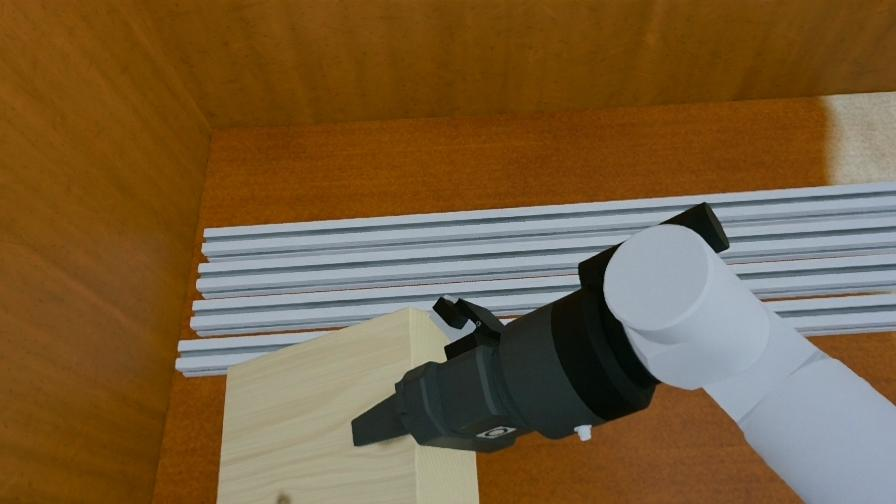

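Scene clock: 188.23 s.
Joint torques (N m): left_arm=[24.77 4.89 1.07 10.5 0.07 1.72 0.02] | right_arm=[-9.78 5.57 1.86 -1.92 1.32 1.67 0.52]
External joint torques (N m): left_arm=[-1.96 -1.3 0.5 -0.07 0.07 -0.17 -0.03] | right_arm=[5.96 7.19 3.13 3.55 2.43 0.69 0.48]
Motor temperatures (°C): left_arm=[31 28 31 36 34 32 37] | right_arm=[35 30 32 32 37 37 34]
Wrist force (N): left_arm=[7.1 -0.1 -3.5] | right_arm=[-5.8 -8.8 5.7]
Wrist torque (N m): left_arm=[-0.16 0.54 0.04] | right_arm=[0.15 -1.74 -0.13]
Wrist force, peak (N): left_arm=[7.7 -0.3 -3.8] | right_arm=[22.2 -15.3 47.2]
move: short
base_odometry: x=+0.504 y=-0.253 heading=-0.006
lidar_m: 0.28 0.29 0.41 1.61 2.20 1.56 1.47 1.54 2.03 5.03 0.45 0.31
base_status: not commanded
joint_positions: torso_squat_rad=+0.950 torso_shift_rad=+0.290 torso_pitch_rad=+0.870 torso_yaw_rad=-0.006 left_shoulder_pitch_rad=+0.700 left_shoulder_roll_rad=+0.004 left_shoulder_yaw_rad=-0.043 left_elbow_rad=-0.196 left_forearm_roll_rad=-0.014 left_wrist_pitch_rad=+0.002 left_hand_roll_rad=+0.027 left_gripper_m=+0.099 right_shoulder_pitch_rad=-1.448 right_shoulder_roll_rad=-0.222 right_shoulder_yaw_rad=+0.174 right_elbow_rad=-0.268 right_forearm_roll_rad=-1.633 right_wrist_pitch_rad=+1.061 right_hand_roll_rad=+2.284 right_gripper_m=+0.081 head_pan_rad=+0.000 head_tilt_rad=+0.250
joint_status: all done
wheel_motors_off: 0
motor_effort: left_wheel=-2(5) right_wheel=-7(11)
chest: x=+0.1248 y=+0.0000 z=+0.8703 quat_wxyz=(+0.907, -0.001, +0.421, -0.003) (m; base frame)
left_hand: x=-0.5667 y=+0.1846 z=+0.7919 quat_wxyz=(+0.781, +0.048, +0.616, +0.088) (m; base frame)
right_hand: x=+0.5012 y=+0.0544 z=+0.3915 quat_wxyz=(+0.576, +0.355, -0.365, +0.639) (m; base frame)
right_hand_status: short (checked arc, as near as the solve gets, planned for 2.0 s): 2 mm and 11.8 deg off. The place is met; only the turn is off.
pictures: head_camera, right_wrist_camera
camera_calibration:
head_camera: T_world_to_cam=[[-0.0177465, -0.99955, -0.0241926, 0.0278397], [-0.873315, 0.0272776, -0.486391, 0.784457], [0.486832, 0.012496, -0.873406, 0.661234], [0, 0, 0, 1]] pos_world=[0.363663, -0.00183377, 0.959752]
right_wrist_camera: T_world_to_cam=[[0.110824, -0.451366, -0.88543, 0.314367], [-0.838179, -0.521162, 0.160764, 0.412584], [-0.534016, 0.724333, -0.436083, 0.47112], [0, 0, 0, 1]] pos_world=[0.562566, 0.0156706, 0.417469]

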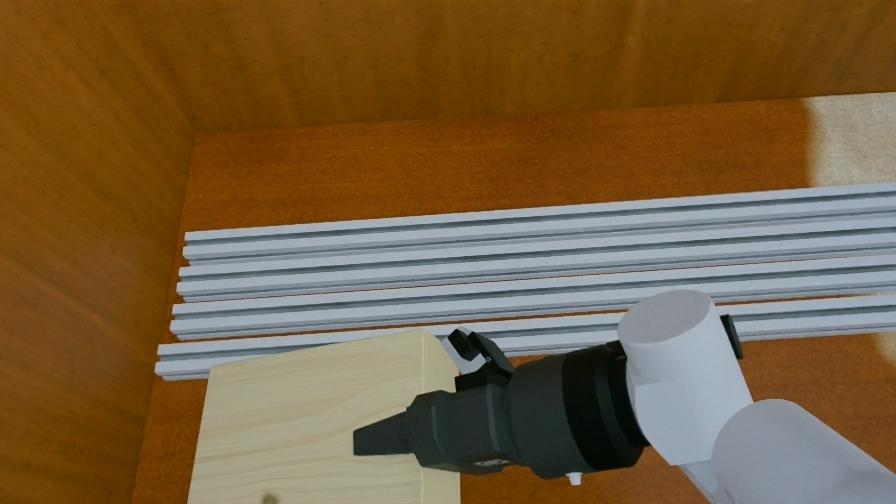

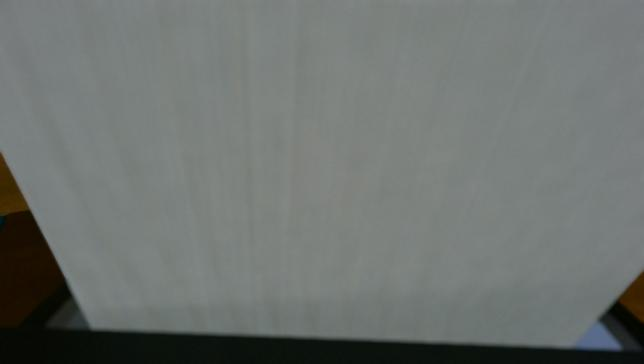

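move(joints={"right_gripper_m":0.09}, cameras=[])

move(joints={"right_gripper_m":0.1}, cameras=["right_wrist_camera"])

move(joints={"torso_squat_rad":1.0,"torso_shift_rad":0.33,"torso_pitch_rad":0.87}, min_time_s=1.5, cameras=["head_camera","right_wrist_camera"])

Scene clock: 192.63 s.
Joint torques (N m): left_arm=[24.48 4.96 1.41 10.4 -0.04 1.76 0.05] | right_arm=[-15.22 3.62 -0.09 -5.5 -1.54 2.5 0.23]
External joint torques (N m): left_arm=[-2.24 -1.23 0.85 -0.18 -0.03 -0.13 0] | right_arm=[0.48 5.23 1.17 -0.04 -0.43 1.52 0.19]
Motor temperatures (°C): left_arm=[31 28 31 36 34 33 37] | right_arm=[35 30 32 32 37 37 34]
Wrist force (N): left_arm=[6.8 0.1 -3.1] | right_arm=[-12.8 -2.7 -3.7]
Wrist torque (N m): left_arm=[-0.22 0.46 0.02] | right_arm=[-0.09 -0.51 -0.02]
Wrist force, peak (N): left_arm=[8.1 -0.8 -3.0] | right_arm=[-13.3 -2.9 -3.8]
move: done
base_odometry: x=+0.504 y=-0.253 heading=-0.006
lidar_m: 0.28 0.29 0.41 1.60 2.21 1.55 1.47 1.55 2.04 5.03 0.43 0.31
base_status: not commanded
joint_positions: torso_squat_rad=+0.950 torso_shift_rad=+0.290 torso_pitch_rad=+0.870 torso_yaw_rad=-0.006 left_shoulder_pitch_rad=+0.700 left_shoulder_roll_rad=+0.004 left_shoulder_yaw_rad=-0.043 left_elbow_rad=-0.196 left_forearm_roll_rad=-0.014 left_wrist_pitch_rad=+0.002 left_hand_roll_rad=+0.027 left_gripper_m=+0.099 right_shoulder_pitch_rad=-1.447 right_shoulder_roll_rad=-0.222 right_shoulder_yaw_rad=+0.175 right_elbow_rad=-0.267 right_forearm_roll_rad=-1.632 right_wrist_pitch_rad=+1.061 right_hand_roll_rad=+2.284 right_gripper_m=+0.090 head_pan_rad=+0.000 head_tilt_rad=+0.250
joint_status: all done
wheel_motors_off: 0
motor_effort: left_wheel=+0(2) right_wheel=-7(8)
chest: x=+0.1250 y=+0.0000 z=+0.8702 quat_wxyz=(+0.907, -0.001, +0.421, -0.003) (m; base frame)
left_hand: x=-0.5666 y=+0.1846 z=+0.7921 quat_wxyz=(+0.781, +0.048, +0.616, +0.088) (m; base frame)
right_hand: x=+0.5001 y=+0.0542 z=+0.3904 quat_wxyz=(+0.577, +0.356, -0.364, +0.639) (m; base frame)
pictures: none
No camera images: "cameras" was empty.

Scene clock: 193.20 s.
Joint torques (N m): left_arm=[24.82 4.84 1.51 10.42 -0.03 1.82 0.04] | right_arm=[-16.3 3.51 -0.2 -6.58 -1.61 2.32 0.21]
External joint torques (N m): left_arm=[-1.9 -1.35 0.95 -0.15 -0.03 -0.07 -0.01] | right_arm=[-0.61 5.12 1.06 -1.13 -0.49 1.33 0.17]
Motor temperatures (°C): left_arm=[31 28 31 36 34 33 37] | right_arm=[35 30 32 32 37 37 34]
Wrist force (N): left_arm=[7.1 0.1 -2.7] | right_arm=[-12.9 -0.2 -0.3]
Wrist torque (N m): left_arm=[-0.19 0.51 0.02] | right_arm=[-0.28 -0.62 -0.19]
Wrist force, peak (N): left_arm=[7.6 -0.7 -4.0] | right_arm=[-13.4 0.3 -1.5]
move: done
base_odometry: x=+0.504 y=-0.253 heading=-0.006
lidar_m: 0.28 0.30 0.41 1.61 2.20 1.56 1.47 1.53 2.05 5.01 0.45 0.30
base_status: not commanded
joint_positions: torso_squat_rad=+0.950 torso_shift_rad=+0.290 torso_pitch_rad=+0.870 torso_yaw_rad=-0.006 left_shoulder_pitch_rad=+0.700 left_shoulder_roll_rad=+0.004 left_shoulder_yaw_rad=-0.043 left_elbow_rad=-0.196 left_forearm_roll_rad=-0.014 left_wrist_pitch_rad=+0.002 left_hand_roll_rad=+0.027 left_gripper_m=+0.099 right_shoulder_pitch_rad=-1.447 right_shoulder_roll_rad=-0.222 right_shoulder_yaw_rad=+0.175 right_elbow_rad=-0.267 right_forearm_roll_rad=-1.632 right_wrist_pitch_rad=+1.061 right_hand_roll_rad=+2.284 right_gripper_m=+0.099 head_pan_rad=+0.000 head_tilt_rad=+0.250
joint_status: all done
wheel_motors_off: 0
motor_effort: left_wheel=+0(2) right_wheel=-5(9)
chest: x=+0.1250 y=+0.0000 z=+0.8702 quat_wxyz=(+0.907, -0.001, +0.421, -0.003) (m; base frame)
left_hand: x=-0.5666 y=+0.1846 z=+0.7921 quat_wxyz=(+0.781, +0.048, +0.616, +0.088) (m; base frame)
right_hand: x=+0.4998 y=+0.0542 z=+0.3902 quat_wxyz=(+0.577, +0.356, -0.364, +0.639) (m; base frame)
pictures: right_wrist_camera
camera_calibration:
right_wrist_camera: T_world_to_cam=[[0.108507, -0.452547, -0.885114, 0.314362], [-0.8374, -0.521425, 0.16394, 0.409846], [-0.535712, 0.723406, -0.435541, 0.470694], [0, 0, 0, 1]] pos_world=[0.56125, 0.0154645, 0.416062]

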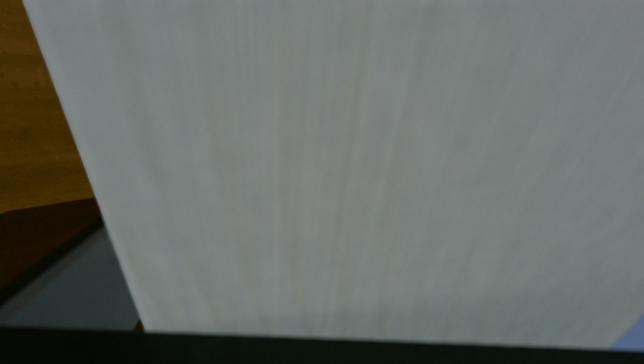

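Scene clock: 195.00 s.
Joint torques (N m): left_arm=[24.77 5.04 1.28 10.26 -0.02 1.83 -0.04] | right_arm=[-3.68 8.81 -0.68 -5.33 -2.29 2.01 0.28]
External joint torques (N m): left_arm=[-1.95 -1.14 0.71 -0.31 -0.02 -0.06 -0.09] | right_arm=[12.08 10.47 0.59 0.14 -1.18 1.03 0.24]
Motor temperatures (°C): left_arm=[31 28 31 36 34 33 37] | right_arm=[35 30 32 32 37 37 34]
Wrist force (N): left_arm=[7.4 0.0 -3.8] | right_arm=[-15.0 2.6 -4.5]
Wrist torque (N m): left_arm=[-0.18 0.56 0.06] | right_arm=[-0.10 -0.68 -0.22]
Wrist force, peak (N): left_arm=[7.8 0.3 -3.6] | right_arm=[-17.5 1.2 -3.2]
move: done
base_odometry: x=+0.504 y=-0.253 heading=-0.005
lidar_m: 0.28 0.30 0.40 1.60 2.22 1.57 1.48 1.54 2.05 5.02 0.44 0.30
base_status: not commanded
joint_positions: torso_squat_rad=+1.000 torso_shift_rad=+0.330 torso_pitch_rad=+0.870 torso_yaw_rad=-0.005 left_shoulder_pitch_rad=+0.700 left_shoulder_roll_rad=+0.004 left_shoulder_yaw_rad=-0.043 left_elbow_rad=-0.196 left_forearm_roll_rad=-0.014 left_wrist_pitch_rad=+0.002 left_hand_roll_rad=+0.027 left_gripper_m=+0.099 right_shoulder_pitch_rad=-1.450 right_shoulder_roll_rad=-0.223 right_shoulder_yaw_rad=+0.175 right_elbow_rad=-0.267 right_forearm_roll_rad=-1.632 right_wrist_pitch_rad=+1.061 right_hand_roll_rad=+2.284 right_gripper_m=+0.099 head_pan_rad=+0.000 head_tilt_rad=+0.250
joint_status: all done
wheel_motors_off: 0
motor_effort: left_wheel=+0(5) right_wheel=-21(27)
chest: x=+0.1311 y=+0.0002 z=+0.8379 quat_wxyz=(+0.907, -0.001, +0.421, -0.002) (m; base frame)
left_hand: x=-0.5605 y=+0.1846 z=+0.7596 quat_wxyz=(+0.781, +0.048, +0.616, +0.088) (m; base frame)
right_hand: x=+0.5079 y=+0.0542 z=+0.3591 quat_wxyz=(+0.576, +0.355, -0.365, +0.640) (m; base frame)
pictures: head_camera, right_wrist_camera
camera_calibration:
head_camera: T_world_to_cam=[[-0.0174065, -0.999566, -0.0237768, 0.0269527], [-0.873426, 0.0267756, -0.48622, 0.774026], [0.486645, 0.0123039, -0.873513, 0.629946], [0, 0, 0, 1]] pos_world=[0.369963, -0.00153478, 0.927254]
right_wrist_camera: T_world_to_cam=[[0.112356, -0.453082, -0.88436, 0.283803], [-0.837667, -0.521922, 0.160971, 0.422962], [-0.5345, 0.722713, -0.438173, 0.46184], [0, 0, 0, 1]] pos_world=[0.569268, 0.015562, 0.385265]

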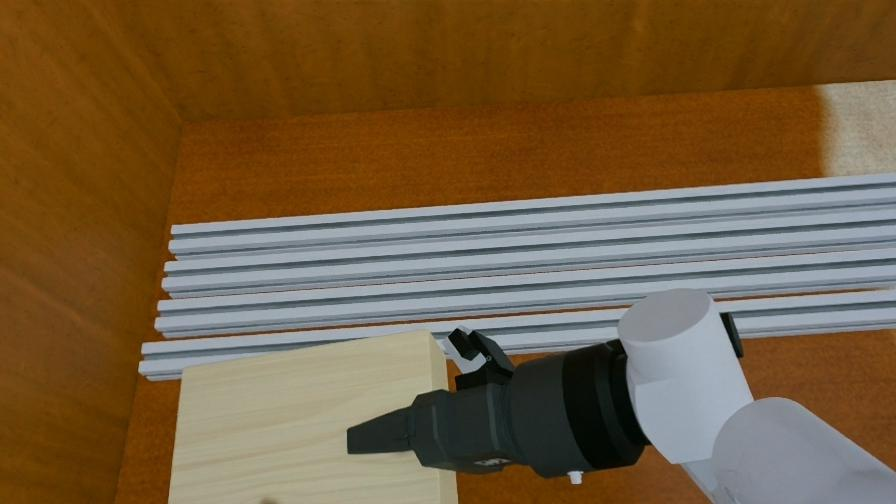

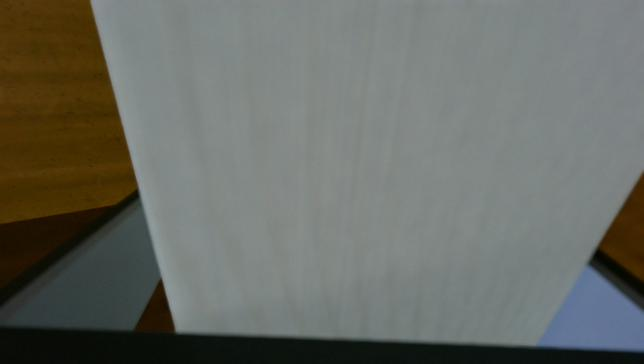

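move(target={"side":"right","x":0.505,"y":0.02,"z":0.342,"quat_wxyz":[0.576,0.355,-0.365,0.640]}, min_time_s=2.5, cameras=["head_camera","right_wrist_camera"])

Scene clock: 200.53 s.
Joint torques (N m): left_arm=[24.76 4.91 1.2 10.36 -0.02 1.75 0] | right_arm=[7.4 4.16 -4.04 -5.1 -3.08 2.27 0.55]
External joint torques (N m): left_arm=[-1.97 -1.25 0.64 -0.21 -0.02 -0.14 -0.05] | right_arm=[22.48 6.88 -2.74 0.07 -2 1.27 0.51]
Motor temperatures (°C): left_arm=[32 28 31 36 34 33 37] | right_arm=[35 30 32 32 37 37 34]
Wrist force (N): left_arm=[7.5 -0.9 -3.7] | right_arm=[-14.9 3.4 -8.6]
Wrist torque (N m): left_arm=[-0.10 0.57 0.04] | right_arm=[-0.13 -0.38 -0.25]
Wrist force, peak (N): left_arm=[8.0 -0.5 -3.5] | right_arm=[-14.9 3.4 -8.6]
move: short
base_odometry: x=+0.504 y=-0.253 heading=-0.005
lidar_m: 0.27 0.28 0.37 1.61 2.21 1.55 1.48 1.55 2.06 5.01 0.43 0.29
base_status: not commanded
joint_positions: torso_squat_rad=+1.000 torso_shift_rad=+0.330 torso_pitch_rad=+0.869 torso_yaw_rad=-0.005 left_shoulder_pitch_rad=+0.700 left_shoulder_roll_rad=+0.004 left_shoulder_yaw_rad=-0.043 left_elbow_rad=-0.196 left_forearm_roll_rad=-0.014 left_wrist_pitch_rad=+0.002 left_hand_roll_rad=+0.027 left_gripper_m=+0.099 right_shoulder_pitch_rad=-1.411 right_shoulder_roll_rad=-0.269 right_shoulder_yaw_rad=+0.161 right_elbow_rad=-0.267 right_forearm_roll_rad=-1.641 right_wrist_pitch_rad=+1.067 right_hand_roll_rad=+2.336 right_gripper_m=+0.099 head_pan_rad=+0.000 head_tilt_rad=+0.250
joint_status: all done
wheel_motors_off: 0
motor_effort: left_wheel=+0(2) right_wheel=-25(27)
chest: x=+0.1308 y=+0.0004 z=+0.8381 quat_wxyz=(+0.907, -0.002, +0.421, -0.002) (m; base frame)
left_hand: x=-0.5608 y=+0.1845 z=+0.7591 quat_wxyz=(+0.781, +0.048, +0.616, +0.088) (m; base frame)
right_hand: x=+0.5077 y=+0.0203 z=+0.3448 quat_wxyz=(+0.584, +0.336, -0.365, +0.643) (m; base frame)
right_hand_status: short (checked arc, as near as the solve gets, planned for 2.5 s): 4 mm and 2.4 deg off. The place is met; only the turn is off.
pictures: head_camera, right_wrist_camera
camera_calibration:
head_camera: T_world_to_cam=[[-0.0171279, -0.999579, -0.0234262, 0.0268286], [-0.872992, 0.0263727, -0.487021, 0.774492], [0.487433, 0.0121093, -0.873076, 0.629875], [0, 0, 0, 1]] pos_world=[0.369563, -0.0012355, 0.927751]
right_wrist_camera: T_world_to_cam=[[0.120892, -0.48053, -0.868606, 0.246596], [-0.851117, -0.5005, 0.158428, 0.414717], [-0.510867, 0.720133, -0.469494, 0.47889], [0, 0, 0, 1]] pos_world=[0.56781, -0.0188019, 0.373328]

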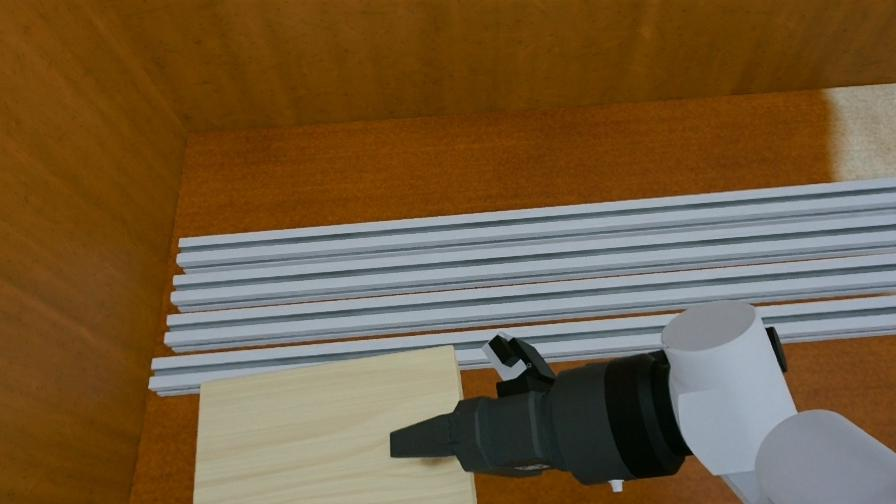

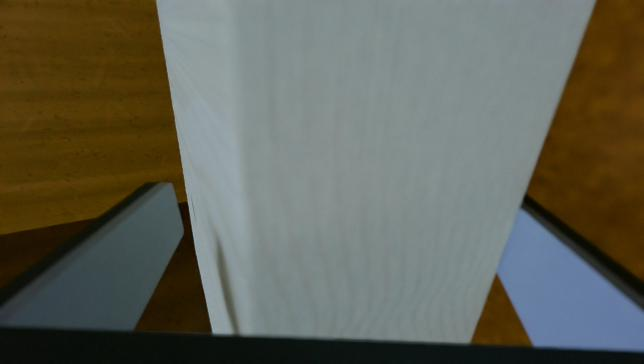

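move(target={"side":"right","x":0.51,"y":-0.015,"z":0.347,"quat_wxyz":[0.584,0.336,-0.365,0.643]}, min_time_s=2, cameras=["head_camera","right_wrist_camera"])

Scene clock: 203.60 s.
Joint torques (N m): left_arm=[24.69 5.11 1.13 10.27 -0.12 1.88 0.01] | right_arm=[-2.63 -4.86 -3.45 -4.38 -1.57 1.31 0.31]
External joint torques (N m): left_arm=[-2.03 -1.07 0.57 -0.31 -0.11 0 -0.05] | right_arm=[12.09 -0.7 -1.97 0.66 -0.46 0.3 0.27]
Motor temperatures (°C): left_arm=[32 28 31 36 34 33 37] | right_arm=[35 30 32 32 37 37 34]
Wrist force (N): left_arm=[7.0 -0.4 -3.8] | right_arm=[-5.9 1.5 -2.2]
Wrist torque (N m): left_arm=[-0.10 0.56 0.03] | right_arm=[-0.19 -0.30 -0.13]
Wrist force, peak (N): left_arm=[7.7 -0.7 -3.6] | right_arm=[-15.0 3.5 -8.4]
move: done
base_odometry: x=+0.504 y=-0.253 heading=-0.005
lidar_m: 0.25 0.28 0.37 1.61 2.21 1.56 1.47 1.53 2.06 5.01 0.43 0.28
base_status: not commanded
joint_positions: torso_squat_rad=+1.000 torso_shift_rad=+0.330 torso_pitch_rad=+0.870 torso_yaw_rad=-0.005 left_shoulder_pitch_rad=+0.700 left_shoulder_roll_rad=+0.004 left_shoulder_yaw_rad=-0.043 left_elbow_rad=-0.196 left_forearm_roll_rad=-0.014 left_wrist_pitch_rad=+0.002 left_hand_roll_rad=+0.027 left_gripper_m=+0.099 right_shoulder_pitch_rad=-1.385 right_shoulder_roll_rad=-0.335 right_shoulder_yaw_rad=+0.152 right_elbow_rad=-0.293 right_forearm_roll_rad=-1.653 right_wrist_pitch_rad=+1.136 right_hand_roll_rad=+2.346 right_gripper_m=+0.099 head_pan_rad=+0.000 head_tilt_rad=+0.250
joint_status: all done
wheel_motors_off: 0
motor_effort: left_wheel=+4(5) right_wheel=-18(28)
chest: x=+0.1309 y=+0.0002 z=+0.8380 quat_wxyz=(+0.907, -0.001, +0.421, -0.002) (m; base frame)
left_hand: x=-0.5607 y=+0.1846 z=+0.7594 quat_wxyz=(+0.781, +0.048, +0.616, +0.088) (m; base frame)
right_hand: x=+0.5114 y=-0.0142 z=+0.3474 quat_wxyz=(+0.581, +0.339, -0.366, +0.643) (m; base frame)
right_hand_status: reached (checked arc, planned for 2.0 s): 2 mm and 0.5 deg off.
pictures: head_camera, right_wrist_camera
camera_calibration:
head_camera: T_world_to_cam=[[-0.0173569, -0.99957, -0.0236487, 0.0269168], [-0.873251, 0.0266745, -0.486539, 0.774176], [0.486961, 0.0122064, -0.873338, 0.629937], [0, 0, 0, 1]] pos_world=[0.369763, -0.00143484, 0.927452]
right_wrist_camera: T_world_to_cam=[[0.12365, -0.474699, -0.871419, 0.231425], [-0.848512, -0.505908, 0.155189, 0.399818], [-0.514526, 0.720221, -0.465343, 0.507197], [0, 0, 0, 1]] pos_world=[0.571601, -0.053166, 0.375641]

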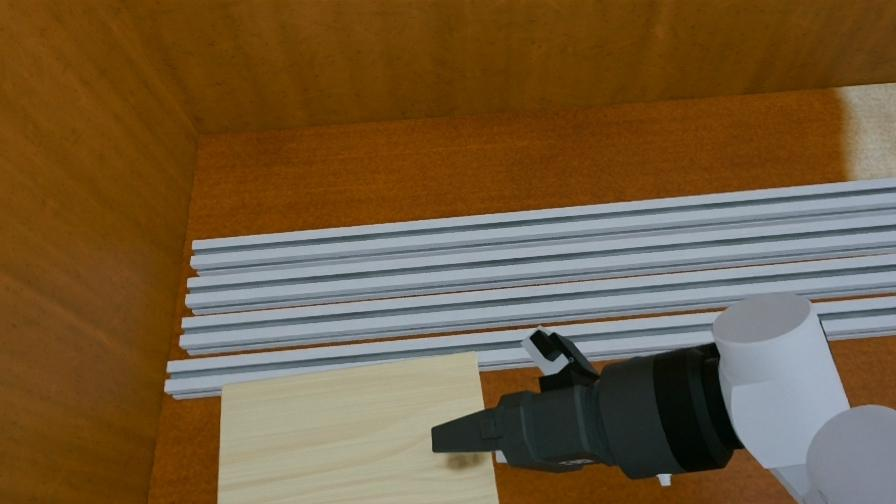

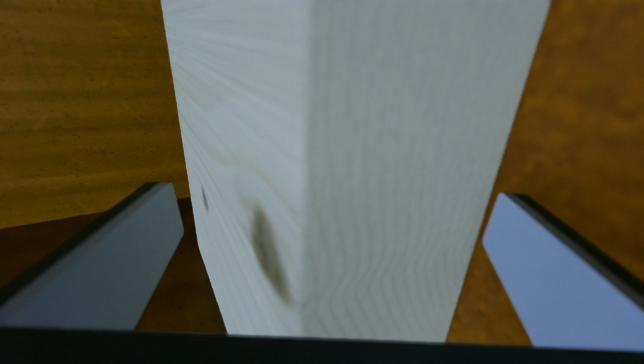

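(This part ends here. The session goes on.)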